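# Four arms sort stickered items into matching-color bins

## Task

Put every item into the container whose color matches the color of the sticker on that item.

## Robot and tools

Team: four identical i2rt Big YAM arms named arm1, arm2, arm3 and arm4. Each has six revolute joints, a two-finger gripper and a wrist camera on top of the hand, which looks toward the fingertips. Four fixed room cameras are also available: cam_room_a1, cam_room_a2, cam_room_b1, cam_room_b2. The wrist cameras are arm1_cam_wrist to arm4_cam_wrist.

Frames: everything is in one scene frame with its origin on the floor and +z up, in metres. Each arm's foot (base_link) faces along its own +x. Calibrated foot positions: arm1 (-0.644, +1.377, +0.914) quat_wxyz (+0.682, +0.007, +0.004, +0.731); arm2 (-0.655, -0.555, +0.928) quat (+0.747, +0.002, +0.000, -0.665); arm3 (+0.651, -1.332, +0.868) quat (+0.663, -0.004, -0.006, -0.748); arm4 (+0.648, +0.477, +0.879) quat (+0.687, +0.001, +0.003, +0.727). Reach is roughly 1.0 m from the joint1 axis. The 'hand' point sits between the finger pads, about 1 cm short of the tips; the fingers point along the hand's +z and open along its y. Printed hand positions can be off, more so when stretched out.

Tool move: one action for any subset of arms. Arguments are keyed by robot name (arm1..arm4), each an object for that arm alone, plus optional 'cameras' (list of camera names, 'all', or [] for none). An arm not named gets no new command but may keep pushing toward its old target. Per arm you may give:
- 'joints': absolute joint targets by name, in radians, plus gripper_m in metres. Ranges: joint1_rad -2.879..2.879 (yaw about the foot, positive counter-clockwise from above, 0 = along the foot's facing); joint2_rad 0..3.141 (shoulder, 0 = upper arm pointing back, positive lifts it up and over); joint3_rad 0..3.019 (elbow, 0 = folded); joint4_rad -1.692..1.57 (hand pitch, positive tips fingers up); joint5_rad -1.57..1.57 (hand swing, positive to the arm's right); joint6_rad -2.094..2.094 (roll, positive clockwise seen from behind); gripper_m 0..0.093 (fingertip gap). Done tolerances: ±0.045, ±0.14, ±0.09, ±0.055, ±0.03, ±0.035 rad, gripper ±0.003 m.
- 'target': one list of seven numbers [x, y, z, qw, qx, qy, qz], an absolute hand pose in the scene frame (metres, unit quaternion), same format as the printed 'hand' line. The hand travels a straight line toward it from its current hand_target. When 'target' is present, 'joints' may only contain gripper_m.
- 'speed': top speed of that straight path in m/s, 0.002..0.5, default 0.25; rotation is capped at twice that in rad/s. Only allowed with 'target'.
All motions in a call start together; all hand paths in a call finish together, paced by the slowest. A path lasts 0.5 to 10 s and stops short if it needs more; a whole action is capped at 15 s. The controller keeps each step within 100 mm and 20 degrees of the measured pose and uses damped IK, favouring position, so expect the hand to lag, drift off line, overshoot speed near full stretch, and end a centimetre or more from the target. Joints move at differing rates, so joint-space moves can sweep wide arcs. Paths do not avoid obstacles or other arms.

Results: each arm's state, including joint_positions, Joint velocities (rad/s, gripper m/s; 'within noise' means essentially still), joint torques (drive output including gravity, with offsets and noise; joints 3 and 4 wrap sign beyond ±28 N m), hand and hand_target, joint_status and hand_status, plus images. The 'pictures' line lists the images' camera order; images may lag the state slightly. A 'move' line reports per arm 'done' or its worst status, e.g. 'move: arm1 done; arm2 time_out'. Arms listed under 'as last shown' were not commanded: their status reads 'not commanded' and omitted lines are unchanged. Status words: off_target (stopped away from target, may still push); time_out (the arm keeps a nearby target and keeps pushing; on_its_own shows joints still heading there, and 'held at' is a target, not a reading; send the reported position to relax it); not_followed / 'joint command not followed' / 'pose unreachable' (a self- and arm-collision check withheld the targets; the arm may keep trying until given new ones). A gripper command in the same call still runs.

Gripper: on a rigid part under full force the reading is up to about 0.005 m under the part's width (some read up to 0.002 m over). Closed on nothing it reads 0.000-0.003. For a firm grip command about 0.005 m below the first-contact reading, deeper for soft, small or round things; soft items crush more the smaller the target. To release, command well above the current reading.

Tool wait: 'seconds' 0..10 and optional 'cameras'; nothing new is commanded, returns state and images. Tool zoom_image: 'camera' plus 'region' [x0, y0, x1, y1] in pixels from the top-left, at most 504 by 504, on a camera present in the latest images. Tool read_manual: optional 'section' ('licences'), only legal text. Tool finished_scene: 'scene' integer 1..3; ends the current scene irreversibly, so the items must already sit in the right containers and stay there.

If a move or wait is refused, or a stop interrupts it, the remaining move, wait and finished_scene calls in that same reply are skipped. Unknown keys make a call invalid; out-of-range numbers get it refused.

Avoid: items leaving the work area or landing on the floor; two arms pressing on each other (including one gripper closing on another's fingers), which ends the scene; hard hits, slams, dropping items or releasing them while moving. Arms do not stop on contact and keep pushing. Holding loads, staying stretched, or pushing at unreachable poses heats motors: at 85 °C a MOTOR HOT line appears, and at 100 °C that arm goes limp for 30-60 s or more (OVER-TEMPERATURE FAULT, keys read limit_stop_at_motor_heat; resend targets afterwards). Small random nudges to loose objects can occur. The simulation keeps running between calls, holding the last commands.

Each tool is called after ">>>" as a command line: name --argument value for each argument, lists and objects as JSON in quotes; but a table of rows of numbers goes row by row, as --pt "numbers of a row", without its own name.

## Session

>>> move --arm1 '{"joints": {"joint1_rad": 1.5, "joint2_rad": 1.1, "joint3_rad": 1.24, "joint4_rad": -0.9, "joint5_rad": 0, "joint6_rad": 0, "gripper_m": 0.093}}' --arm2 '{"joints": {"joint1_rad": -1.5, "joint2_rad": 1.1, "joint3_rad": 1.24, "joint4_rad": -0.9, "joint5_rad": 0, "joint6_rad": 0, "gripper_m": 0.093}}' --arm3 '{"joints": {"joint1_rad": 1.5, "joint2_rad": 1.1, "joint3_rad": 1.24, "joint4_rad": -0.9, "joint5_rad": 0, "joint6_rad": 0, "gripper_m": 0.093}}' --arm4 '{"joints": {"joint1_rad": -1.5, "joint2_rad": 1.1, "joint3_rad": 1.24, "joint4_rad": -0.9, "joint5_rad": 0, "joint6_rad": 0, "gripper_m": 0.093}}'

Scene clock: 1.87 s.
Joint torques (N m): arm1=[-1.49 -6.18 13.46 2.03 0.12 -0.04] | arm2=[0.97 -9.64 13.86 2.61 -0.07 0.19] | arm3=[1.61 -7.65 12.31 1.51 0.13 -0.11] | arm4=[0.62 -9.05 12.22 1.58 0.05 -0.09]
Motor temperatures (°C): arm1=[21 23 28 23 21 21 21] | arm2=[23 24 26 22 22 20 23] | arm3=[24 23 24 23 24 23 23] | arm4=[22 22 24 22 24 21 24]
Heat: arm1: hottest joint3_rad 28 °C; arm2: hottest joint3_rad 26 °C; arm3: hottest joint1_rad 24 °C; arm4: hottest joint3_rad 24 °C.
move: arm1 done; arm2 done; arm3 done; arm4 done
Joint velocities: within noise
arm1.joint_positions: joint1_rad=+1.500 joint2_rad=+1.115 joint3_rad=+1.222 joint4_rad=-0.915 joint5_rad=-0.002 joint6_rad=+0.007 gripper_m=+0.09306
arm1.joint_status: all done
arm1.hand: x=-1.1037 y=+1.3773 z=+1.2849 quat_wxyz=(+0.001, +0.925, -0.003, -0.380) (m; scene frame)
arm1.hand_target: x=-1.1048 y=+1.3776 z=+1.3039 quat_wxyz=(-0.002, +0.916, +0.000, -0.401) (m; scene frame)
arm1.hand_status: not commanded
arm2.joint_positions: joint1_rad=-1.503 joint2_rad=+1.104 joint3_rad=+1.215 joint4_rad=-0.911 joint5_rad=+0.001 joint6_rad=-0.012 gripper_m=+0.09310
arm2.joint_status: all done
arm2.hand: x=-1.1109 y=-0.6410 z=+1.2918 quat_wxyz=(-0.031, -0.923, -0.092, +0.373) (m; scene frame)
arm2.hand_target: x=-1.1147 y=-0.6432 z=+1.3097 quat_wxyz=(-0.036, -0.915, -0.087, +0.392) (m; scene frame)
arm2.hand_status: not commanded
arm3.joint_positions: joint1_rad=+1.494 joint2_rad=+1.091 joint3_rad=+1.209 joint4_rad=-0.903 joint5_rad=-0.002 joint6_rad=+0.007 gripper_m=+0.09307
arm3.joint_status: all done
arm3.hand: x=+1.1021 y=-1.4172 z=+1.2379 quat_wxyz=(-0.382, -0.091, -0.919, +0.042) (m; scene frame)
arm3.hand_target: x=+1.1090 y=-1.4158 z=+1.2519 quat_wxyz=(-0.394, -0.085, -0.914, +0.044) (m; scene frame)
arm3.hand_status: not commanded
arm4.joint_positions: joint1_rad=-1.503 joint2_rad=+1.104 joint3_rad=+1.198 joint4_rad=-0.914 joint5_rad=+0.001 joint6_rad=+0.014 gripper_m=+0.09310
arm4.joint_status: all done
arm4.hand: x=+1.1062 y=+0.5347 z=+1.2321 quat_wxyz=(-0.364, +0.051, -0.930, -0.023) (m; scene frame)
arm4.hand_target: x=+1.1130 y=+0.5376 z=+1.2592 quat_wxyz=(-0.391, +0.059, -0.918, -0.024) (m; scene frame)
arm4.hand_status: not commanded
pictures: arm1_cam_wrist, arm2_cam_wrist, arm3_cam_wrist, arm4_cam_wrist, cam_room_a1, cam_room_a2, cam_room_b1, cam_room_b2
Images, in order (width x height): arm1_cam_wrist 672x504, arm2_cam_wrist 672x504, arm3_cam_wrist 672x504, arm4_cam_wrist 672x504, cam_room_a1 672x504, cam_room_a2 672x504, cam_room_b1 672x504, cam_room_b2 672x504.

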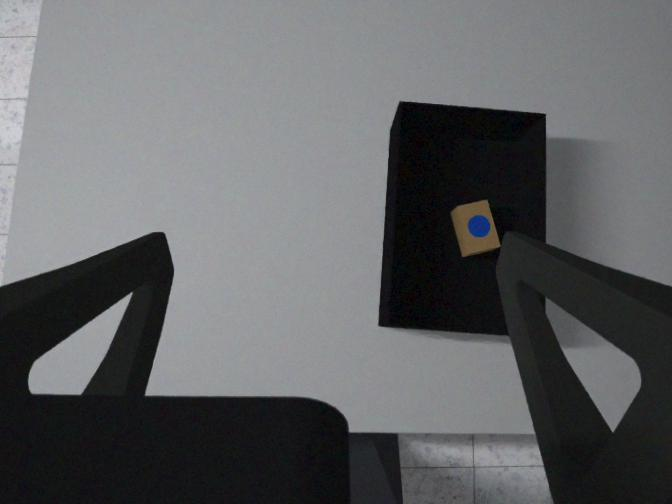

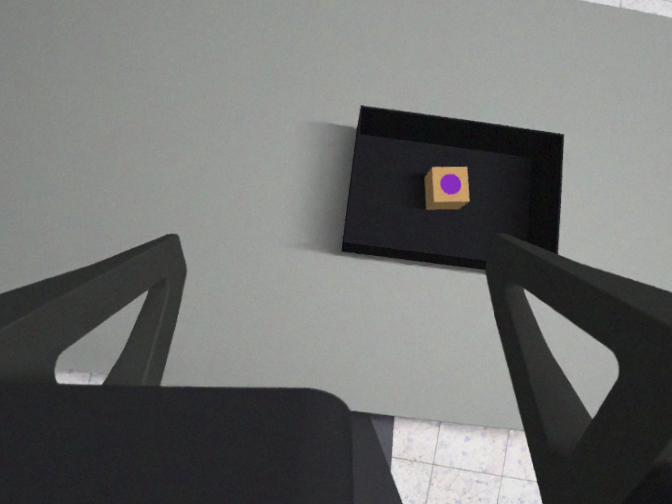

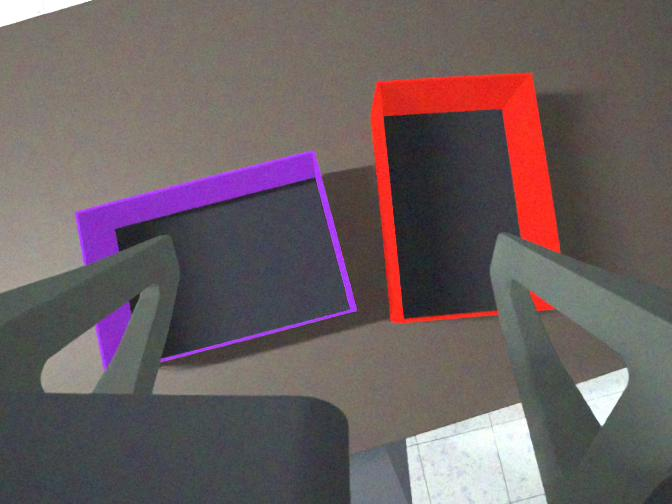

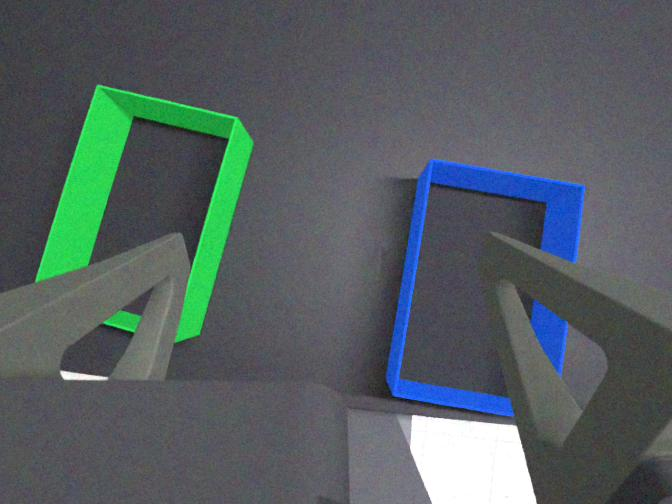

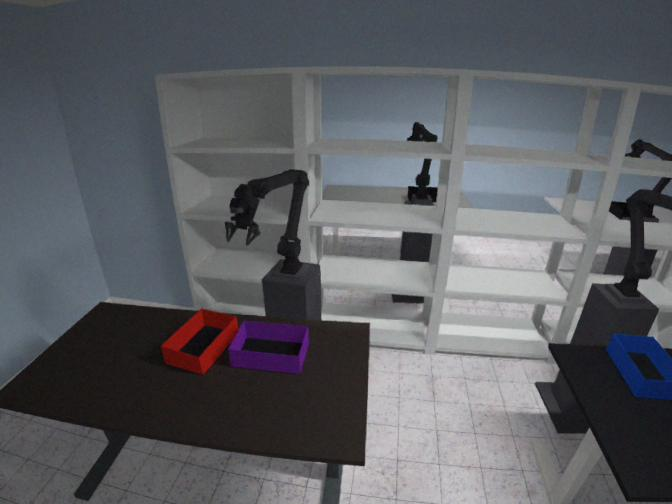

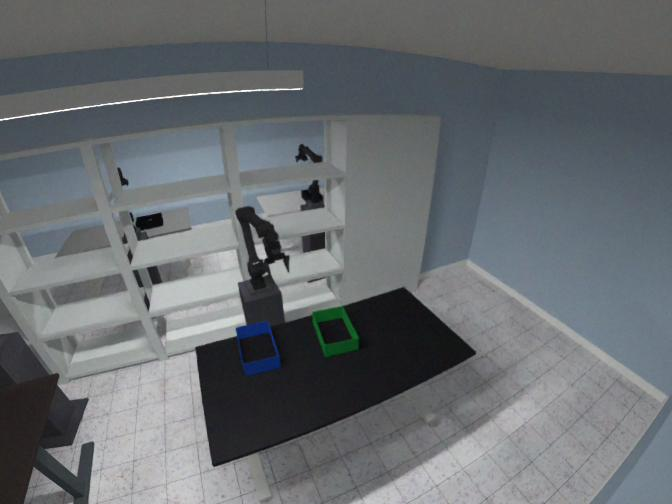

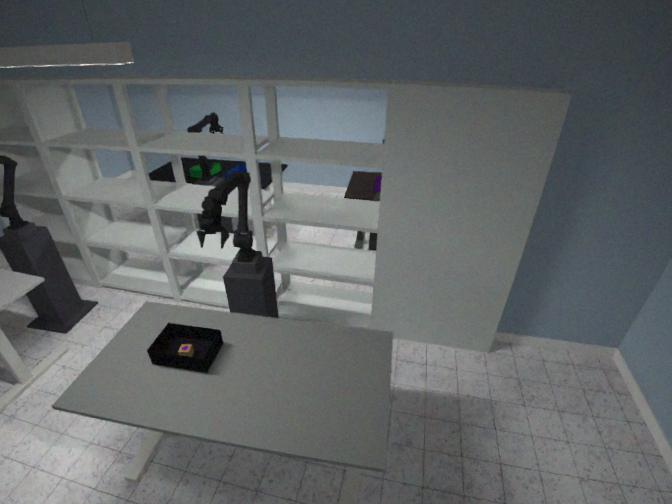

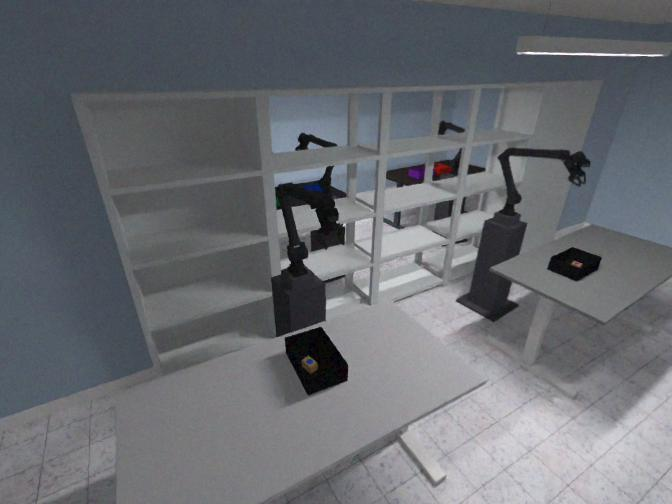

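>>> move --arm1 '{"target": [-1.206, 1.581, 0.84, -0.0159, -0.9840, -0.1209, 0.1295], "speed": 0.35}' --arm2 '{"target": [-1.298, -0.512, 0.84, -0.0148, -0.9851, -0.1122, 0.1297], "speed": 0.35}' --arm3 '{"joints": {"joint1_rad": -1.987, "joint2_rad": 0.53, "joint3_rad": 1.4, "joint4_rad": -1.2}}' --arm4 '{"joints": {"joint1_rad": 0.905, "joint2_rad": 0.53, "joint3_rad": 1.4, "joint4_rad": -1.2}}' --cameras '["arm1_cam_wrist", "arm2_cam_wrist", "arm3_cam_wrist"]'

Scene clock: 32.37 s.
Joint torques (N m): arm1=[-2.26 -17.38 11.47 0.51 -0.09 -0.04] | arm2=[0.38 -21.66 11.99 0.68 0.01 -0.09] | arm3=[0.38 2.96 7.99 1.48 -0.01 -0.12] | arm4=[1.26 3.43 6.8 1.1 0.16 -0.07]
Motor temperatures (°C): arm1=[21 24 33 23 21 21 21] | arm2=[23 24 31 22 22 20 23] | arm3=[24 23 27 23 24 23 23] | arm4=[22 22 29 22 24 21 24]
Heat: arm1: hottest joint3_rad 33 °C; arm2: hottest joint3_rad 31 °C; arm3: hottest joint3_rad 27 °C; arm4: hottest joint3_rad 29 °C.
move: arm1 off_target; arm2 off_target; arm3 done; arm4 done
Joint velocities: within noise
arm1.joint_positions: joint1_rad=+1.115 joint2_rad=+2.113 joint3_rad=+1.291 joint4_rad=-0.602 joint5_rad=-0.150 joint6_rad=-0.611 gripper_m=+0.09306
arm1.joint_status: not commanded
arm1.hand: x=-1.1838 y=+1.5696 z=+0.8220 quat_wxyz=(+0.029, +0.987, +0.117, -0.108) (m; scene frame)
arm1.hand_target: x=-1.2049 y=+1.5806 z=+0.8405 quat_wxyz=(+0.016, +0.984, +0.121, -0.129) (m; scene frame)
arm1.hand_status: off_target (0.031 m and 2.9 deg from the pose sent, 0.500 m and 32.9 deg at the start)
arm2.joint_positions: joint1_rad=-1.772 joint2_rad=+2.172 joint3_rad=+1.419 joint4_rad=-0.590 joint5_rad=-0.086 joint6_rad=-0.289 gripper_m=+0.09310
arm2.joint_status: not commanded
arm2.hand: x=-1.2801 y=-0.5164 z=+0.8315 quat_wxyz=(-0.019, -0.987, -0.106, +0.119) (m; scene frame)
arm2.hand_target: x=-1.2973 y=-0.5120 z=+0.8404 quat_wxyz=(-0.015, -0.985, -0.112, +0.130) (m; scene frame)
arm2.hand_status: off_target (0.020 m and 1.6 deg from the pose sent, 0.506 m and 29.1 deg at the start)
arm3.joint_positions: joint1_rad=-1.976 joint2_rad=+0.532 joint3_rad=+1.392 joint4_rad=-1.193 joint5_rad=+0.000 joint6_rad=+0.006 gripper_m=+0.09307
arm3.joint_status: all done
arm3.hand: x=+0.4676 y=-1.2170 z=+1.4562 quat_wxyz=(+0.144, -0.787, +0.218, +0.559) (m; scene frame)
arm3.hand_target: x=+0.4714 y=-1.2165 z=+1.4585 quat_wxyz=(+0.149, -0.786, +0.220, +0.559) (m; scene frame)
arm3.hand_status: not commanded
arm4.joint_positions: joint1_rad=+0.902 joint2_rad=+0.526 joint3_rad=+1.399 joint4_rad=-1.188 joint5_rad=-0.002 joint6_rad=+0.011 gripper_m=+0.09310
arm4.joint_status: all done
arm4.hand: x=+0.4810 y=+0.5989 z=+1.4753 quat_wxyz=(-0.172, +0.769, -0.249, -0.563) (m; scene frame)
arm4.hand_target: x=+0.4801 y=+0.5990 z=+1.4724 quat_wxyz=(-0.172, +0.775, -0.245, -0.556) (m; scene frame)
arm4.hand_status: not commanded
pictures: arm1_cam_wrist, arm2_cam_wrist, arm3_cam_wrist
Images, in order (width x height): arm1_cam_wrist 672x504, arm2_cam_wrist 672x504, arm3_cam_wrist 672x504.

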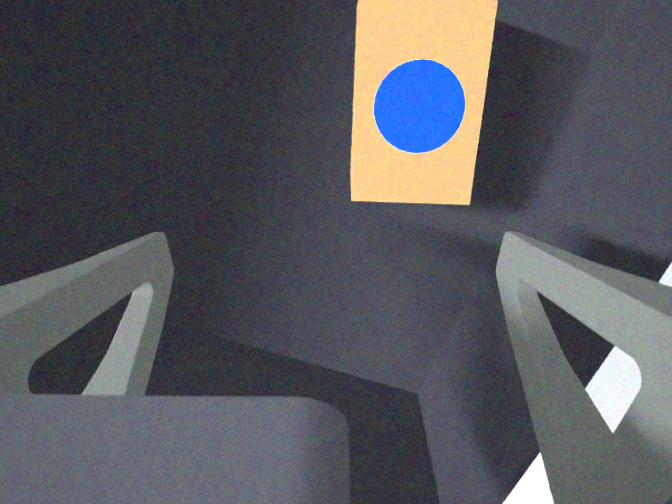

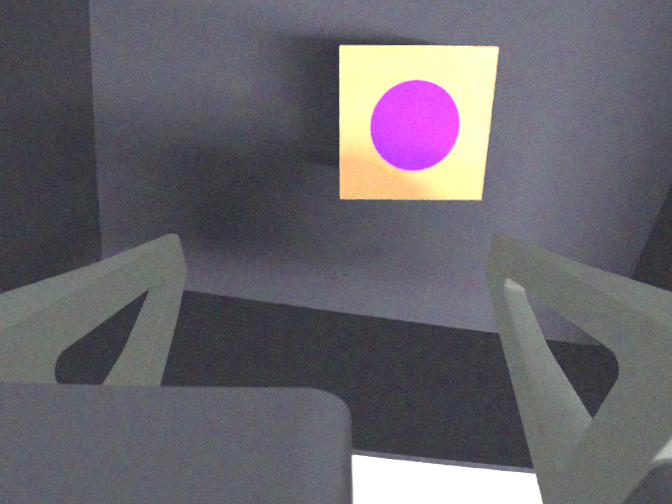

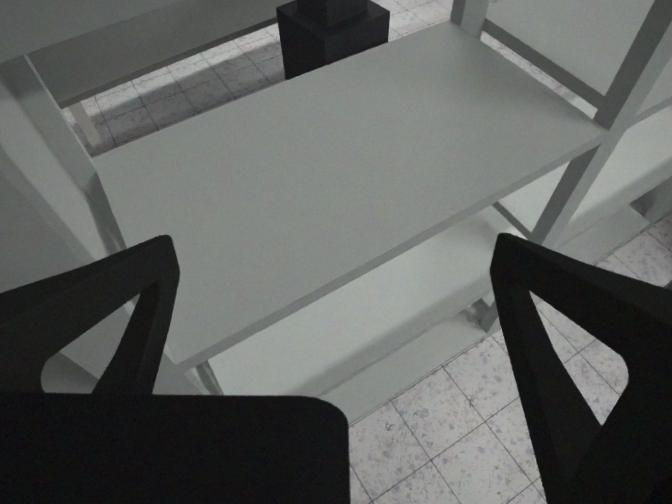

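>>> move --arm1 '{"target": [-1.240, 1.599, 0.82, -0.0136, -0.9860, -0.1036, 0.1298], "speed": 0.15}' --arm2 '{"target": [-1.331, -0.490, 0.81, -0.0136, -0.9860, -0.1036, 0.1298], "speed": 0.15}' --cameras '[]'

>>> move --arm1 '{"target": [-1.239, 1.598, 0.765, -0.0136, -0.9860, -0.1036, 0.1298], "speed": 0.12}' --arm2 '{"target": [-1.330, -0.491, 0.762, -0.0136, -0.9860, -0.1036, 0.1298], "speed": 0.12}' --cameras '["arm1_cam_wrist", "arm2_cam_wrist"]'

Scene clock: 50.37 s.
Joint torques (N m): arm1=[-2.26 -16.67 11.64 0.28 -0.05 0.11] | arm2=[0.5 -21.71 12.29 0.68 -0.12 -0.06] | arm3=[0.44 2.9 7.97 1.52 0 -0.11] | arm4=[1.14 3.96 6.91 1.06 0.17 -0.08]
Motor temperatures (°C): arm1=[21 24 32 23 21 21 21] | arm2=[23 26 33 22 22 20 23] | arm3=[24 23 28 23 24 23 23] | arm4=[22 22 30 22 24 21 24]
Heat: arm1: hottest joint3_rad 32 °C; arm2: hottest joint3_rad 33 °C; arm3: hottest joint3_rad 28 °C; arm4: hottest joint3_rad 30 °C.
move: arm1 off_target; arm2 off_target
Joint velocities: within noise
arm1.joint_positions: joint1_rad=+1.115 joint2_rad=+2.202 joint3_rad=+1.428 joint4_rad=-0.618 joint5_rad=-0.146 joint6_rad=-0.598 gripper_m=+0.09306
arm1.joint_status: not commanded
arm1.hand: x=-1.2258 y=+1.5875 z=+0.8126 quat_wxyz=(+0.020, +0.986, +0.111, -0.120) (m; scene frame)
arm1.hand_target: x=-1.2394 y=+1.5988 z=+0.8204 quat_wxyz=(+0.013, +0.986, +0.104, -0.130) (m; scene frame)
arm1.hand_status: off_target (0.020 m and 1.6 deg from the pose sent, 0.063 m and 3.4 deg at the start)
arm2.joint_positions: joint1_rad=-1.801 joint2_rad=+2.276 joint3_rad=+1.556 joint4_rad=-0.607 joint5_rad=-0.086 joint6_rad=-0.299 gripper_m=+0.09310
arm2.joint_status: not commanded
arm2.hand: x=-1.3175 y=-0.4941 z=+0.8120 quat_wxyz=(-0.015, -0.987, -0.098, +0.127) (m; scene frame)
arm2.hand_target: x=-1.3303 y=-0.4900 z=+0.8101 quat_wxyz=(-0.013, -0.986, -0.103, +0.130) (m; scene frame)
arm2.hand_status: off_target (0.014 m and 0.8 deg from the pose sent, 0.061 m and 1.5 deg at the start)
arm3.joint_positions: joint1_rad=-1.976 joint2_rad=+0.532 joint3_rad=+1.392 joint4_rad=-1.194 joint5_rad=+0.000 joint6_rad=+0.006 gripper_m=+0.09307
arm3.joint_status: not commanded
arm3.hand: x=+0.4677 y=-1.2170 z=+1.4561 quat_wxyz=(+0.144, -0.787, +0.218, +0.559) (m; scene frame)
arm3.hand_target: x=+0.4714 y=-1.2165 z=+1.4586 quat_wxyz=(+0.149, -0.786, +0.220, +0.559) (m; scene frame)
arm3.hand_status: not commanded
arm4: as last shown
pictures: none
No camera images: "cameras" was empty.

Scene clock: 51.63 s.
Joint torques (N m): arm1=[-2.43 -17.49 11.04 1.21 -0.01 0.12] | arm2=[0.56 -22.07 11.49 1.78 -0.1 -0.06] | arm3=[0.5 2.9 7.92 1.54 -0.01 -0.1] | arm4=[0.56 3.96 6.83 1.17 0.12 -0.08]
Motor temperatures (°C): arm1=[21 24 32 23 21 21 21] | arm2=[23 26 33 22 22 20 23] | arm3=[24 23 28 23 24 23 23] | arm4=[22 22 30 22 24 21 24]
Heat: arm1: hottest joint3_rad 32 °C; arm2: hottest joint3_rad 33 °C; arm3: hottest joint3_rad 28 °C; arm4: hottest joint3_rad 30 °C.
move: arm1 off_target; arm2 off_target
Joint velocities: within noise
arm1.joint_positions: joint1_rad=+1.118 joint2_rad=+2.299 joint3_rad=+1.428 joint4_rad=-0.546 joint5_rad=-0.146 joint6_rad=-0.596 gripper_m=+0.09304
arm1.joint_status: not commanded
arm1.hand: x=-1.2189 y=+1.5829 z=+0.7578 quat_wxyz=(+0.026, +0.987, +0.111, -0.109) (m; scene frame)
arm1.hand_target: x=-1.2380 y=+1.5977 z=+0.7658 quat_wxyz=(+0.014, +0.986, +0.104, -0.130) (m; scene frame)
arm1.hand_status: off_target (0.026 m and 2.9 deg from the pose sent, 0.050 m and 1.5 deg at the start)
arm2.joint_positions: joint1_rad=-1.801 joint2_rad=+2.363 joint3_rad=+1.565 joint4_rad=-0.559 joint5_rad=-0.086 joint6_rad=-0.299 gripper_m=+0.09310
arm2.joint_status: not commanded
arm2.hand: x=-1.3099 y=-0.4948 z=+0.7621 quat_wxyz=(-0.019, -0.989, -0.097, +0.112) (m; scene frame)
arm2.hand_target: x=-1.3292 y=-0.4910 z=+0.7628 quat_wxyz=(-0.013, -0.986, -0.103, +0.130) (m; scene frame)
arm2.hand_status: off_target (0.020 m and 2.3 deg from the pose sent, 0.052 m and 0.8 deg at the start)
arm3, arm4: as last shown
arm3.hand: x=+0.4677 y=-1.2170 z=+1.4560 quat_wxyz=(+0.144, -0.787, +0.218, +0.559) (m; scene frame)
arm3.hand_target: x=+0.4714 y=-1.2165 z=+1.4585 quat_wxyz=(+0.149, -0.786, +0.220, +0.559) (m; scene frame)
pictures: arm1_cam_wrist, arm2_cam_wrist
Images, in order (width x height): arm1_cam_wrist 672x504, arm2_cam_wrist 672x504.

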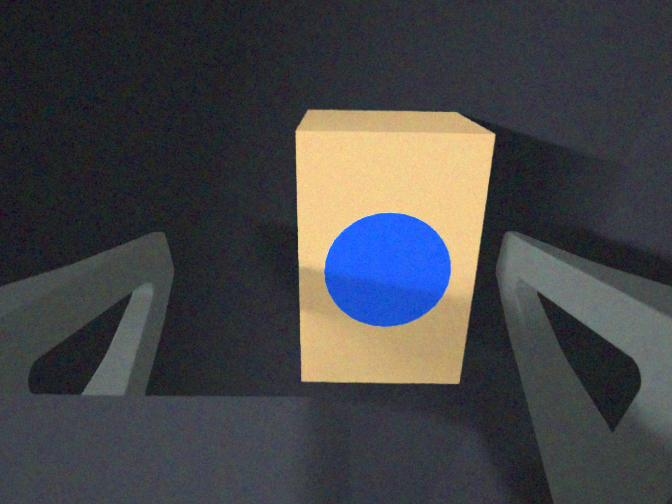

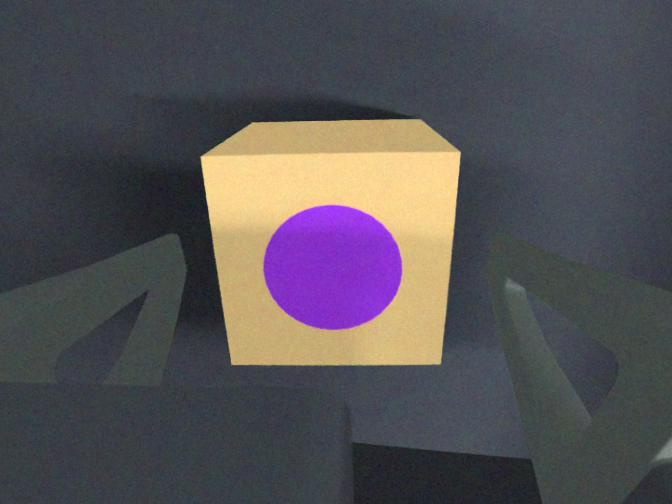

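>>> move --arm1 '{"joints": {"joint1_rad": 1.096}}' --arm2 '{"joints": {"gripper_m": 0.042}}' --cameras '[]'

>>> move --arm1 '{"joints": {"gripper_m": 0.036}}' --cameras '["arm1_cam_wrist", "arm2_cam_wrist"]'

Scene clock: 61.80 s.
Joint torques (N m): arm1=[-4.07 -17.55 10.99 1.18 -0.04 0.15] | arm2=[0.5 -22.48 11.37 1.8 -0.1 -0.06] | arm3=[0.5 2.96 7.94 1.54 -0.01 -0.11] | arm4=[0.91 3.72 6.82 1.1 0.14 -0.05]
Motor temperatures (°C): arm1=[21 25 33 23 21 21 21] | arm2=[23 26 33 22 22 20 23] | arm3=[24 23 28 23 24 23 23] | arm4=[22 22 30 22 24 21 24]
Heat: arm1: hottest joint3_rad 33 °C; arm2: hottest joint3_rad 33 °C; arm3: hottest joint3_rad 28 °C; arm4: hottest joint3_rad 30 °C.
move: arm1 done; arm2 off_target
Joint velocities: within noise
arm1.joint_positions: joint1_rad=+1.117 joint2_rad=+2.299 joint3_rad=+1.428 joint4_rad=-0.546 joint5_rad=-0.146 joint6_rad=-0.596 gripper_m=+0.09304
arm1.joint_status: all done
arm1.hand: x=-1.2187 y=+1.5833 z=+0.7578 quat_wxyz=(+0.026, +0.987, +0.111, -0.109) (m; scene frame)
arm1.hand_target: x=-1.2353 y=+1.6047 z=+0.7658 quat_wxyz=(+0.013, +0.987, +0.098, -0.130) (m; scene frame)
arm1.hand_status: not commanded
arm2.joint_positions: joint1_rad=-1.801 joint2_rad=+2.363 joint3_rad=+1.566 joint4_rad=-0.559 joint5_rad=-0.086 joint6_rad=-0.301 gripper_m=+0.05319
arm2.joint_status: gripper_m off_target (ended at +0.05322, target +0.04200)
arm2.hand: x=-1.3105 y=-0.4947 z=+0.7624 quat_wxyz=(-0.018, -0.989, -0.098, +0.112) (m; scene frame)
arm2.hand_target: x=-1.3290 y=-0.4910 z=+0.7627 quat_wxyz=(-0.013, -0.986, -0.103, +0.130) (m; scene frame)
arm2.hand_status: not commanded
arm3, arm4: as last shown
pictures: none
No camera images: "cameras" was empty.

Scene clock: 62.43 s.
Joint torques (N m): arm1=[-1.9 -16.97 10.95 1.25 -0.1 0.13] | arm2=[0.56 -22.12 11.38 1.78 -0.09 -0.07] | arm3=[0.5 2.9 7.98 1.54 0 -0.12] | arm4=[0.97 3.96 6.76 1.07 0.13 -0.04]
Motor temperatures (°C): arm1=[21 25 33 23 21 21 21] | arm2=[23 26 33 22 22 20 23] | arm3=[24 23 28 23 24 23 23] | arm4=[22 22 30 22 24 21 24]
Heat: arm1: hottest joint3_rad 33 °C; arm2: hottest joint3_rad 33 °C; arm3: hottest joint3_rad 28 °C; arm4: hottest joint3_rad 30 °C.
move: arm1 off_target
Joint velocities: within noise
arm1.joint_positions: joint1_rad=+1.104 joint2_rad=+2.299 joint3_rad=+1.429 joint4_rad=-0.545 joint5_rad=-0.145 joint6_rad=-0.596 gripper_m=+0.04308
arm1.joint_status: gripper_m off_target (ended at +0.04311, target +0.03600)
arm1.hand: x=-1.2163 y=+1.5914 z=+0.7580 quat_wxyz=(+0.024, +0.988, +0.104, -0.110) (m; scene frame)
arm1.hand_target: x=-1.2354 y=+1.6048 z=+0.7659 quat_wxyz=(+0.013, +0.987, +0.098, -0.130) (m; scene frame)
arm1.hand_status: not commanded
arm2, arm3, arm4: as last shown
pictures: arm1_cam_wrist, arm2_cam_wrist
Images, in order (width x height): arm1_cam_wrist 672x504, arm2_cam_wrist 672x504.

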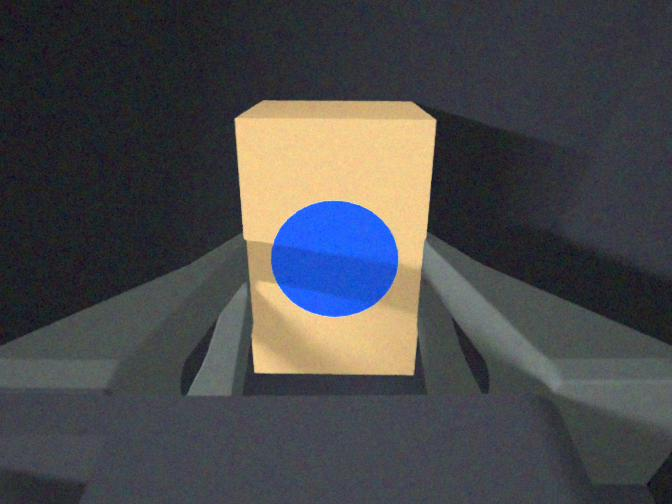

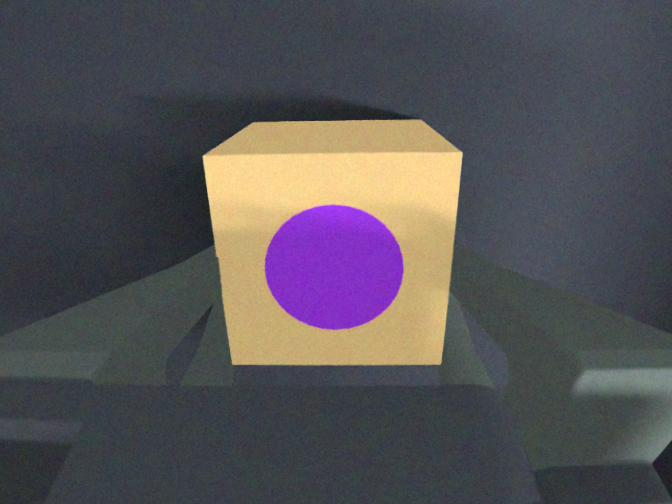

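>>> move --arm1 '{"target": [-1.20, 1.58, 0.92, -0.0136, -0.9860, -0.1036, 0.1298], "speed": 0.25}' --arm2 '{"target": [-1.29, -0.495, 0.92, -0.0136, -0.9860, -0.1036, 0.1298], "speed": 0.25}' --cameras '[]'

>>> move --arm1 '{"joints": {"joint2_rad": 0.7, "joint3_rad": 1.2, "joint4_rad": -1.4, "joint5_rad": 0, "joint6_rad": 0}}' --arm2 '{"joints": {"joint2_rad": 0.7, "joint3_rad": 1.2, "joint4_rad": -1.4, "joint5_rad": 0, "joint6_rad": 0}}' --cameras '[]'

>>> move --arm1 '{"joints": {"joint1_rad": -2.245}}' --arm2 '{"joints": {"joint1_rad": 0.918}}' --cameras '["arm1_cam_wrist", "arm2_cam_wrist"]'

>>> move --arm1 '{"joints": {"joint2_rad": 1.35, "joint3_rad": 1.175, "joint4_rad": -0.98}}' --arm2 '{"joints": {"joint2_rad": 1.36, "joint3_rad": 1.165, "joint4_rad": -0.98}}' --cameras '["arm3_cam_wrist", "arm4_cam_wrist"]'

Scene clock: 81.90 s.
Joint torques (N m): arm1=[-0.62 -15.09 9.2 0.62 -0.06 0.13] | arm2=[0.5 -20.66 8.75 0.8 -0.14 -0.08] | arm3=[0.56 2.84 7.99 1.5 0 -0.11] | arm4=[1.32 3.6 6.89 1.02 0.15 -0.04]
Motor temperatures (°C): arm1=[21 25 34 23 21 21 22] | arm2=[23 27 34 22 22 20 24] | arm3=[24 23 28 23 24 23 23] | arm4=[22 22 30 22 24 21 24]
Heat: arm1: hottest joint3_rad 34 °C; arm2: hottest joint3_rad 34 °C; arm3: hottest joint3_rad 28 °C; arm4: hottest joint3_rad 30 °C.
move: arm1 done; arm2 off_target
Joint velocities: within noise
arm1.joint_positions: joint1_rad=+1.104 joint2_rad=+1.961 joint3_rad=+1.351 joint4_rad=-0.750 joint5_rad=-0.144 joint6_rad=-0.593 gripper_m=+0.04308
arm1.joint_status: not commanded
arm1.hand: x=-1.1997 y=+1.5851 z=+0.9210 quat_wxyz=(+0.011, +0.985, +0.104, -0.134) (m; scene frame)
arm1.hand_target: x=-1.2000 y=+1.5800 z=+0.9200 quat_wxyz=(+0.014, +0.986, +0.104, -0.130) (m; scene frame)
arm1.hand_status: done (0.005 m and 0.6 deg from the pose sent, 0.163 m and 2.6 deg at the start)
arm2.joint_positions: joint1_rad=-1.801 joint2_rad=+2.032 joint3_rad=+1.484 joint4_rad=-0.740 joint5_rad=-0.086 joint6_rad=-0.301 gripper_m=+0.05319
arm2.joint_status: not commanded
arm2.hand: x=-1.2982 y=-0.4967 z=+0.9319 quat_wxyz=(-0.011, -0.984, -0.099, +0.145) (m; scene frame)
arm2.hand_target: x=-1.2899 y=-0.4950 z=+0.9202 quat_wxyz=(-0.014, -0.986, -0.103, +0.130) (m; scene frame)
arm2.hand_status: off_target (0.015 m and 1.9 deg from the pose sent, 0.159 m and 2.2 deg at the start)
arm3, arm4: as last shown
pictures: none
No camera images: "cameras" was empty.

Scene clock: 83.67 s.
Joint torques (N m): arm1=[-0.85 2.14 12.6 1.14 0.1 0.12] | arm2=[0.38 -1.85 10.95 1.52 0.12 0.22] | arm3=[0.38 2.96 7.99 1.52 0 -0.11] | arm4=[0.97 3.96 6.76 1.06 0.12 -0.05]
Motor temperatures (°C): arm1=[21 25 34 23 21 21 22] | arm2=[23 27 33 22 22 20 24] | arm3=[24 23 28 23 24 23 23] | arm4=[22 22 30 22 24 21 24]
Heat: arm1: hottest joint3_rad 34 °C; arm2: hottest joint3_rad 33 °C; arm3: hottest joint3_rad 28 °C; arm4: hottest joint3_rad 30 °C.
move: arm1 done; arm2 done
Joint velocities: within noise
arm1.joint_positions: joint1_rad=+1.104 joint2_rad=+0.696 joint3_rad=+1.175 joint4_rad=-1.391 joint5_rad=-0.002 joint6_rad=-0.009 gripper_m=+0.04308
arm1.joint_status: all done
arm1.hand: x=-0.8808 y=+1.4789 z=+1.3251 quat_wxyz=(-0.064, +0.926, -0.183, -0.324) (m; scene frame)
arm1.hand_target: x=-0.8812 y=+1.4770 z=+1.3350 quat_wxyz=(-0.063, +0.924, -0.183, -0.331) (m; scene frame)
arm1.hand_status: not commanded
arm2.joint_positions: joint1_rad=-1.801 joint2_rad=+0.699 joint3_rad=+1.195 joint4_rad=-1.389 joint5_rad=-0.003 joint6_rad=-0.015 gripper_m=+0.05321
arm2.joint_status: all done
arm2.hand: x=-0.9201 y=-0.5267 z=+1.3443 quat_wxyz=(+0.021, -0.942, +0.045, +0.331) (m; scene frame)
arm2.hand_target: x=-0.9181 y=-0.5254 z=+1.3447 quat_wxyz=(+0.021, -0.943, +0.055, +0.328) (m; scene frame)
arm2.hand_status: not commanded
arm3, arm4: as last shown
pictures: none
No camera images: "cameras" was empty.

Scene clock: 86.13 s.
Joint torques (N m): arm1=[-2.61 0.97 12.72 1.06 -0.04 0.09] | arm2=[1.14 -1.79 10.89 1.55 0.12 0.2] | arm3=[0.56 2.84 7.97 1.57 -0.01 -0.11] | arm4=[1.61 4.07 6.79 1.16 0.16 -0.05]
Motor temperatures (°C): arm1=[21 25 34 23 21 21 22] | arm2=[23 27 33 22 22 20 24] | arm3=[24 23 28 23 24 23 23] | arm4=[22 22 30 22 24 21 24]
Heat: arm1: hottest joint3_rad 34 °C; arm2: hottest joint3_rad 33 °C; arm3: hottest joint3_rad 28 °C; arm4: hottest joint3_rad 30 °C.
move: arm1 done; arm2 done
Joint velocities: within noise
arm1.joint_positions: joint1_rad=-2.239 joint2_rad=+0.702 joint3_rad=+1.175 joint4_rad=-1.391 joint5_rad=+0.002 joint6_rad=-0.007 gripper_m=+0.04308
arm1.joint_status: all done
arm1.hand: x=-0.4183 y=+1.2258 z=+1.3158 quat_wxyz=(-0.298, -0.276, -0.908, +0.097) (m; scene frame)
arm1.hand_target: x=-0.4204 y=+1.2256 z=+1.3271 quat_wxyz=(-0.307, -0.281, -0.904, +0.099) (m; scene frame)
arm1.hand_status: not commanded
arm2.joint_positions: joint1_rad=+0.914 joint2_rad=+0.699 joint3_rad=+1.195 joint4_rad=-1.389 joint5_rad=-0.003 joint6_rad=-0.013 gripper_m=+0.05318
arm2.joint_status: all done
arm2.hand: x=-0.4278 y=-0.6932 z=+1.3447 quat_wxyz=(-0.321, -0.246, -0.910, +0.088) (m; scene frame)
arm2.hand_target: x=-0.4291 y=-0.6917 z=+1.3451 quat_wxyz=(-0.318, -0.250, -0.911, +0.085) (m; scene frame)
arm2.hand_status: not commanded
arm3, arm4: as last shown
pictures: arm1_cam_wrist, arm2_cam_wrist
Images, in order (width x height): arm1_cam_wrist 672x504, arm2_cam_wrist 672x504.

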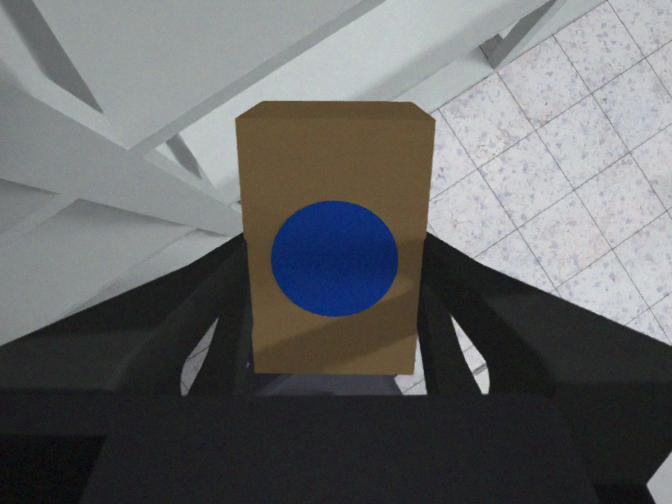

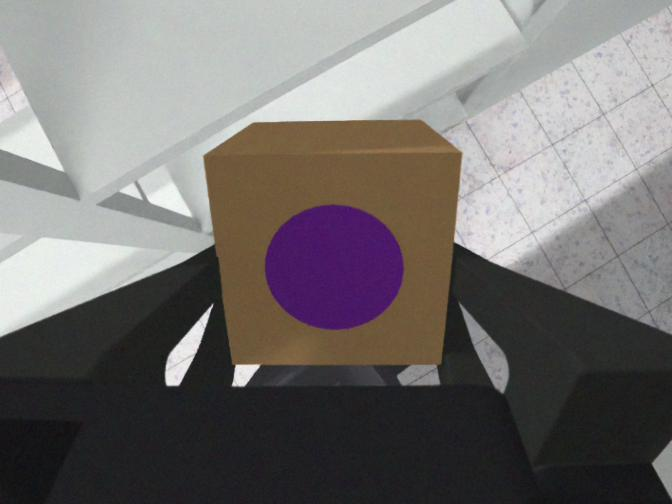

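Scene clock: 87.47 s.
Joint torques (N m): arm1=[-2.26 -10.17 12.46 1.52 -0.02 0.12] | arm2=[1.08 -13.22 11.23 2.22 0.12 0.19] | arm3=[0.44 2.96 7.98 1.51 0 -0.11] | arm4=[0.67 4.13 6.94 1.14 0.18 -0.05]
Motor temperatures (°C): arm1=[21 25 34 23 21 21 22] | arm2=[23 27 33 22 22 20 24] | arm3=[24 23 28 23 24 23 23] | arm4=[22 22 30 22 24 21 24]
Heat: arm1: hottest joint3_rad 34 °C; arm2: hottest joint3_rad 33 °C; arm3: hottest joint3_rad 28 °C; arm4: hottest joint3_rad 30 °C.
move: arm1 done; arm2 done
Joint velocities: within noise
arm1.joint_positions: joint1_rad=-2.239 joint2_rad=+1.367 joint3_rad=+1.157 joint4_rad=-0.997 joint5_rad=+0.002 joint6_rad=-0.007 gripper_m=+0.04308
arm1.joint_status: all done
arm1.hand: x=-0.2505 y=+1.1096 z=+1.1129 quat_wxyz=(-0.165, -0.287, -0.942, +0.056) (m; scene frame)
arm1.hand_target: x=-0.2453 y=+1.1028 z=+1.1306 quat_wxyz=(-0.189, -0.291, -0.936, +0.063) (m; scene frame)
arm1.hand_status: not commanded
arm2.joint_positions: joint1_rad=+0.914 joint2_rad=+1.367 joint3_rad=+1.162 joint4_rad=-0.998 joint5_rad=-0.003 joint6_rad=-0.013 gripper_m=+0.05318
arm2.joint_status: all done
arm2.hand: x=-0.2489 y=-0.7996 z=+1.1358 quat_wxyz=(-0.177, -0.256, -0.949, +0.046) (m; scene frame)
arm2.hand_target: x=-0.2442 y=-0.8006 z=+1.1423 quat_wxyz=(-0.190, -0.260, -0.945, +0.050) (m; scene frame)
arm2.hand_status: not commanded
arm3: as last shown
arm4.joint_positions: joint1_rad=+0.902 joint2_rad=+0.526 joint3_rad=+1.399 joint4_rad=-1.188 joint5_rad=-0.002 joint6_rad=+0.011 gripper_m=+0.09310
arm4.joint_status: not commanded
arm4.hand: x=+0.4810 y=+0.5989 z=+1.4753 quat_wxyz=(-0.172, +0.769, -0.249, -0.563) (m; scene frame)
arm4.hand_target: x=+0.4801 y=+0.5990 z=+1.4724 quat_wxyz=(-0.172, +0.775, -0.245, -0.556) (m; scene frame)
arm4.hand_status: not commanded
pictures: arm3_cam_wrist, arm4_cam_wrist
Images, in order (width x height): arm3_cam_wrist 672x504, arm4_cam_wrist 672x504.

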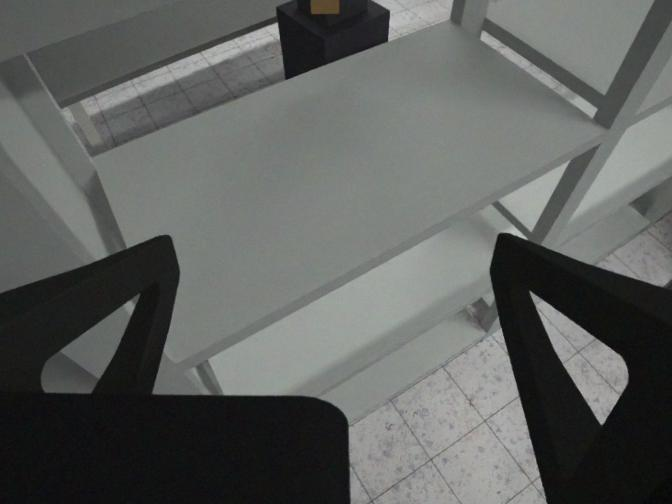

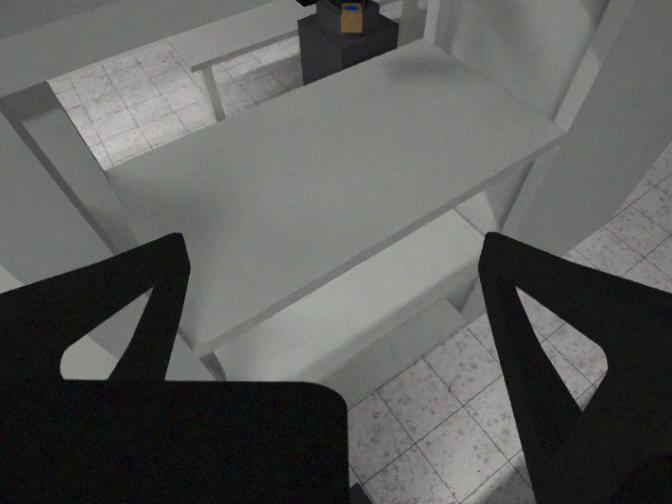

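>>> move --arm1 '{"target": [0.0, 0.928, 1.10, 0.1903, 0.2919, 0.9354, -0.0594], "speed": 0.3}' --arm2 '{"target": [-0.002, -0.944, 1.10, 0.1923, 0.2598, 0.9448, -0.0529], "speed": 0.3}' --cameras '[]'

>>> move --arm1 '{"target": [0.0, 0.928, 1.06, 0.1903, 0.2919, 0.9354, -0.0594], "speed": 0.1}' --arm2 '{"target": [-0.002, -0.944, 1.06, 0.1923, 0.2598, 0.9448, -0.0529], "speed": 0.1}' --cameras '["arm3_cam_wrist", "arm4_cam_wrist"]'

Scene clock: 94.30 s.
Joint torques (N m): arm1=[-3.08 -21.01 17.51 0.57 -0.07 0.09] | arm2=[1.2 -23.47 16.7 0.92 0.15 0.19] | arm3=[0.56 2.84 7.95 1.55 0 -0.12] | arm4=[0.67 4.07 6.78 1.24 0.13 -0.04]
Motor temperatures (°C): arm1=[21 25 34 23 21 21 22] | arm2=[23 27 34 22 22 20 24] | arm3=[24 23 28 23 24 23 23] | arm4=[22 22 30 22 24 21 24]
Heat: arm1: hottest joint3_rad 34 °C; arm2: hottest joint3_rad 34 °C; arm3: hottest joint3_rad 28 °C; arm4: hottest joint3_rad 30 °C.
move: arm1 off_target; arm2 off_target
Joint velocities: within noise
arm1.joint_positions: joint1_rad=-2.241 joint2_rad=+2.201 joint3_rad=+2.197 joint4_rad=-1.208 joint5_rad=-0.007 joint6_rad=-0.007 gripper_m=+0.04308
arm1.joint_status: not commanded
arm1.hand: x=-0.0075 y=+0.9426 z=+1.0679 quat_wxyz=(-0.164, -0.288, -0.942, +0.051) (m; scene frame)
arm1.hand_target: x=-0.0017 y=+0.9291 z=+1.1000 quat_wxyz=(-0.191, -0.292, -0.935, +0.060) (m; scene frame)
arm1.hand_status: off_target (0.036 m and 3.3 deg from the pose sent, 0.310 m and 3.1 deg at the start)
arm2.joint_positions: joint1_rad=+0.914 joint2_rad=+2.115 joint3_rad=+2.019 joint4_rad=-1.109 joint5_rad=+0.000 joint6_rad=-0.013 gripper_m=+0.05318
arm2.joint_status: not commanded
arm2.hand: x=-0.0175 y=-0.9389 z=+1.0815 quat_wxyz=(-0.176, -0.257, -0.949, +0.048) (m; scene frame)
arm2.hand_target: x=-0.0031 y=-0.9432 z=+1.1001 quat_wxyz=(-0.193, -0.260, -0.945, +0.053) (m; scene frame)
arm2.hand_status: off_target (0.025 m and 2.1 deg from the pose sent, 0.288 m and 2.0 deg at the start)
arm3.joint_positions: joint1_rad=-1.976 joint2_rad=+0.532 joint3_rad=+1.392 joint4_rad=-1.194 joint5_rad=+0.000 joint6_rad=+0.006 gripper_m=+0.09307
arm3.joint_status: not commanded
arm3.hand: x=+0.4677 y=-1.2170 z=+1.4560 quat_wxyz=(+0.144, -0.787, +0.218, +0.559) (m; scene frame)
arm3.hand_target: x=+0.4714 y=-1.2165 z=+1.4585 quat_wxyz=(+0.149, -0.786, +0.220, +0.559) (m; scene frame)
arm3.hand_status: not commanded
arm4: as last shown
pictures: none
No camera images: "cameras" was empty.

Scene clock: 95.27 s.
Joint torques (N m): arm1=[-3.37 -20.66 11.81 1.77 -0.04 0.09] | arm2=[1.32 -22.42 10.19 2.43 0.15 0.19] | arm3=[0.56 2.78 7.98 1.55 0 -0.11] | arm4=[1.26 4.42 6.82 1.17 0.12 -0.07]
Motor temperatures (°C): arm1=[21 26 34 23 21 21 22] | arm2=[23 27 34 22 22 20 24] | arm3=[24 23 28 23 24 23 23] | arm4=[22 22 30 22 24 21 24]
Heat: arm1: hottest joint3_rad 34 °C; arm2: hottest joint3_rad 34 °C; arm3: hottest joint3_rad 28 °C; arm4: hottest joint3_rad 30 °C.
move: arm1 done; arm2 off_target
Joint velocities: within noise
arm1.joint_positions: joint1_rad=-2.241 joint2_rad=+2.201 joint3_rad=+2.170 joint4_rad=-1.141 joint5_rad=-0.007 joint6_rad=-0.007 gripper_m=+0.04308
arm1.joint_status: not commanded
arm1.hand: x=-0.0003 y=+0.9377 z=+1.0609 quat_wxyz=(-0.182, -0.286, -0.939, +0.057) (m; scene frame)
arm1.hand_target: x=-0.0003 y=+0.9280 z=+1.0600 quat_wxyz=(-0.190, -0.292, -0.935, +0.059) (m; scene frame)
arm1.hand_status: done (0.010 m and 1.2 deg from the pose sent, 0.018 m and 3.3 deg at the start)
arm2.joint_positions: joint1_rad=+0.914 joint2_rad=+2.115 joint3_rad=+2.019 joint4_rad=-1.051 joint5_rad=+0.001 joint6_rad=-0.013 gripper_m=+0.05318
arm2.joint_status: not commanded
arm2.hand: x=-0.0061 y=-0.9458 z=+1.0870 quat_wxyz=(-0.203, -0.255, -0.944, +0.056) (m; scene frame)
arm2.hand_target: x=-0.0028 y=-0.9434 z=+1.0603 quat_wxyz=(-0.192, -0.260, -0.945, +0.053) (m; scene frame)
arm2.hand_status: off_target (0.027 m and 1.4 deg from the pose sent, 0.027 m and 2.1 deg at the start)
arm3, arm4: as last shown
pictures: arm3_cam_wrist, arm4_cam_wrist
Images, in order (width x height): arm3_cam_wrist 672x504, arm4_cam_wrist 672x504.

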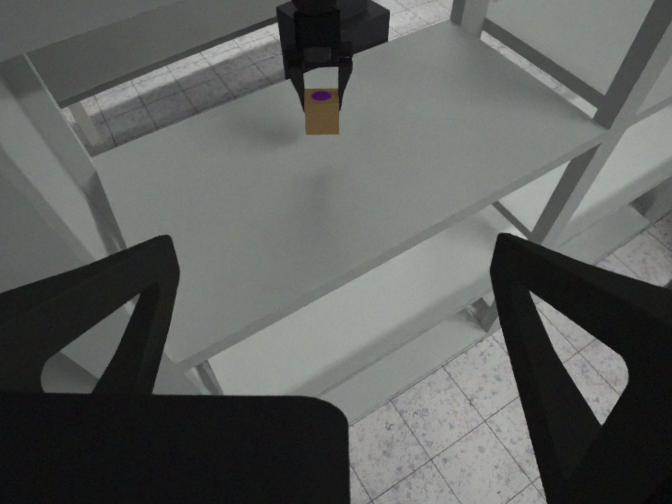

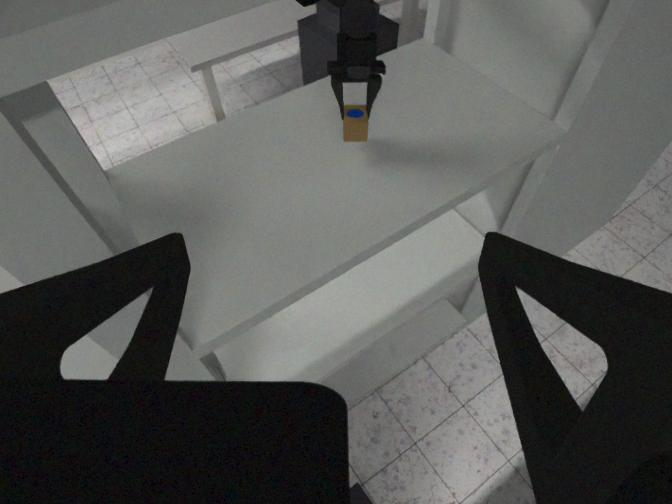

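>>> move --arm1 '{"target": [0.0, 0.928, 1.022, 0.1903, 0.2919, 0.9354, -0.0594], "speed": 0.07}' --arm2 '{"target": [-0.002, -0.944, 1.01, 0.1923, 0.2598, 0.9448, -0.0529], "speed": 0.07}' --cameras '["arm3_cam_wrist", "arm4_cam_wrist"]'

Scene clock: 101.23 s.
Joint torques (N m): arm1=[-2.61 -19.72 11.12 1.76 -0.05 0.08] | arm2=[1.2 -22.48 10.25 2.32 0.12 0.2] | arm3=[0.56 2.9 7.98 1.57 -0.01 -0.12] | arm4=[1.14 3.66 6.97 1.05 0.17 -0.06]
Motor temperatures (°C): arm1=[21 26 35 23 21 21 22] | arm2=[23 27 33 22 22 20 24] | arm3=[24 23 28 23 24 23 23] | arm4=[22 22 30 22 24 21 24]
Heat: arm1: hottest joint3_rad 35 °C; arm2: hottest joint3_rad 33 °C; arm3: hottest joint3_rad 28 °C; arm4: hottest joint3_rad 30 °C.
move: arm1 off_target; arm2 off_target
Joint velocities: within noise
arm1.joint_positions: joint1_rad=-2.241 joint2_rad=+2.203 joint3_rad=+2.096 joint4_rad=-1.049 joint5_rad=-0.007 joint6_rad=-0.007 gripper_m=+0.04308
arm1.joint_status: not commanded
arm1.hand: x=+0.0011 y=+0.9364 z=+1.0333 quat_wxyz=(-0.190, -0.286, -0.937, +0.059) (m; scene frame)
arm1.hand_target: x=-0.0002 y=+0.9283 z=+1.0222 quat_wxyz=(-0.190, -0.292, -0.935, +0.059) (m; scene frame)
arm1.hand_status: off_target (0.014 m and 0.7 deg from the pose sent, 0.040 m and 1.2 deg at the start)
arm2.joint_positions: joint1_rad=+0.914 joint2_rad=+2.144 joint3_rad=+1.934 joint4_rad=-0.936 joint5_rad=+0.001 joint6_rad=-0.012 gripper_m=+0.05318
arm2.joint_status: not commanded
arm2.hand: x=-0.0045 y=-0.9466 z=+1.0364 quat_wxyz=(-0.203, -0.256, -0.944, +0.056) (m; scene frame)
arm2.hand_target: x=-0.0028 y=-0.9435 z=+1.0104 quat_wxyz=(-0.192, -0.260, -0.945, +0.053) (m; scene frame)
arm2.hand_status: off_target (0.027 m and 1.4 deg from the pose sent, 0.077 m and 1.4 deg at the start)
arm3, arm4: as last shown
pictures: arm3_cam_wrist, arm4_cam_wrist
Images, in order (width x height): arm3_cam_wrist 672x504, arm4_cam_wrist 672x504.

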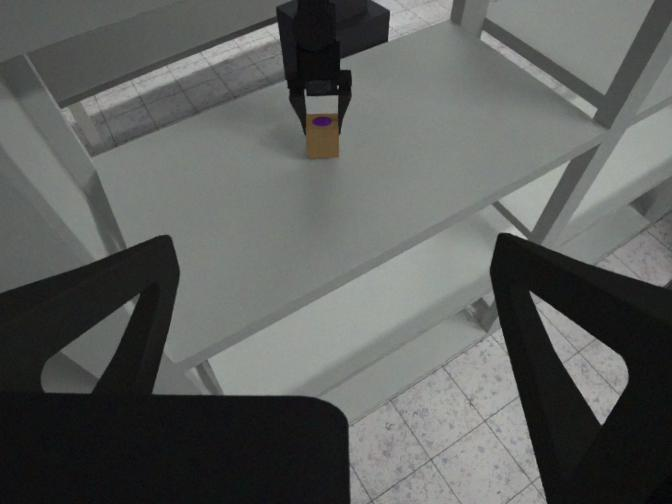

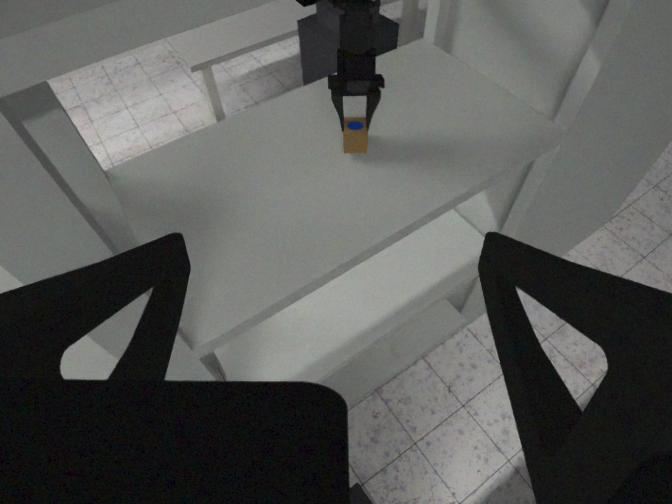

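>>> move --arm1 '{"joints": {"gripper_m": 0.07}}' --arm2 '{"target": [-0.002, -0.944, 0.995, 0.1923, 0.2598, 0.9448, -0.0529], "speed": 0.06}' --cameras '["arm3_cam_wrist", "arm4_cam_wrist"]'

Scene clock: 106.57 s.
Joint torques (N m): arm1=[-2.67 -19.49 11.28 1.7 -0.05 0.08] | arm2=[1.14 -21.71 9.06 2.5 0.13 0.19] | arm3=[0.38 2.67 7.92 1.54 0 -0.12] | arm4=[1.73 3.66 6.83 1.1 0.13 -0.05]
Motor temperatures (°C): arm1=[21 26 35 23 21 21 22] | arm2=[23 27 33 22 22 20 24] | arm3=[24 23 28 23 24 23 23] | arm4=[22 22 30 22 24 21 24]
Heat: arm1: hottest joint3_rad 35 °C; arm2: hottest joint3_rad 33 °C; arm3: hottest joint3_rad 28 °C; arm4: hottest joint3_rad 30 °C.
move: arm1 done; arm2 off_target
Joint velocities: within noise
arm1.joint_positions: joint1_rad=-2.241 joint2_rad=+2.203 joint3_rad=+2.096 joint4_rad=-1.049 joint5_rad=-0.007 joint6_rad=-0.007 gripper_m=+0.06997
arm1.joint_status: all done
arm1.hand: x=+0.0011 y=+0.9364 z=+1.0333 quat_wxyz=(-0.190, -0.286, -0.937, +0.059) (m; scene frame)
arm1.hand_target: x=-0.0003 y=+0.9283 z=+1.0222 quat_wxyz=(-0.190, -0.292, -0.935, +0.059) (m; scene frame)
arm1.hand_status: not commanded
arm2.joint_positions: joint1_rad=+0.914 joint2_rad=+2.144 joint3_rad=+1.926 joint4_rad=-0.907 joint5_rad=+0.001 joint6_rad=-0.012 gripper_m=+0.05318
arm2.joint_status: not commanded
arm2.hand: x=-0.0010 y=-0.9487 z=+1.0355 quat_wxyz=(-0.213, -0.255, -0.941, +0.059) (m; scene frame)
arm2.hand_target: x=-0.0034 y=-0.9432 z=+0.9960 quat_wxyz=(-0.192, -0.260, -0.945, +0.053) (m; scene frame)
arm2.hand_status: off_target (0.041 m and 2.6 deg from the pose sent, 0.042 m and 1.4 deg at the start)
arm3, arm4: as last shown
pictures: arm3_cam_wrist, arm4_cam_wrist
Images, in order (width x height): arm3_cam_wrist 672x504, arm4_cam_wrist 672x504.

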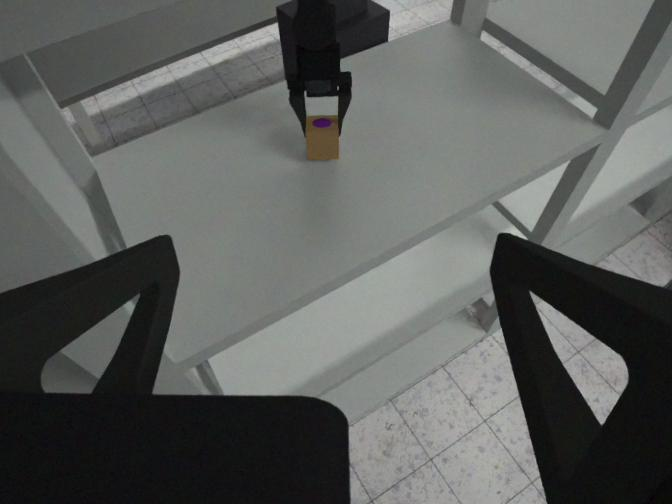

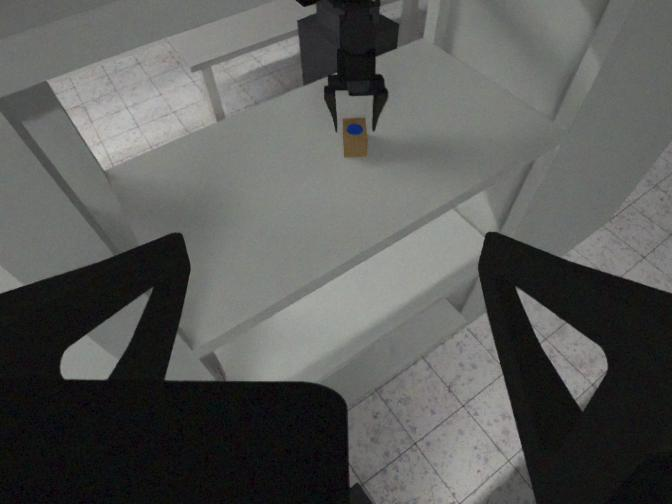

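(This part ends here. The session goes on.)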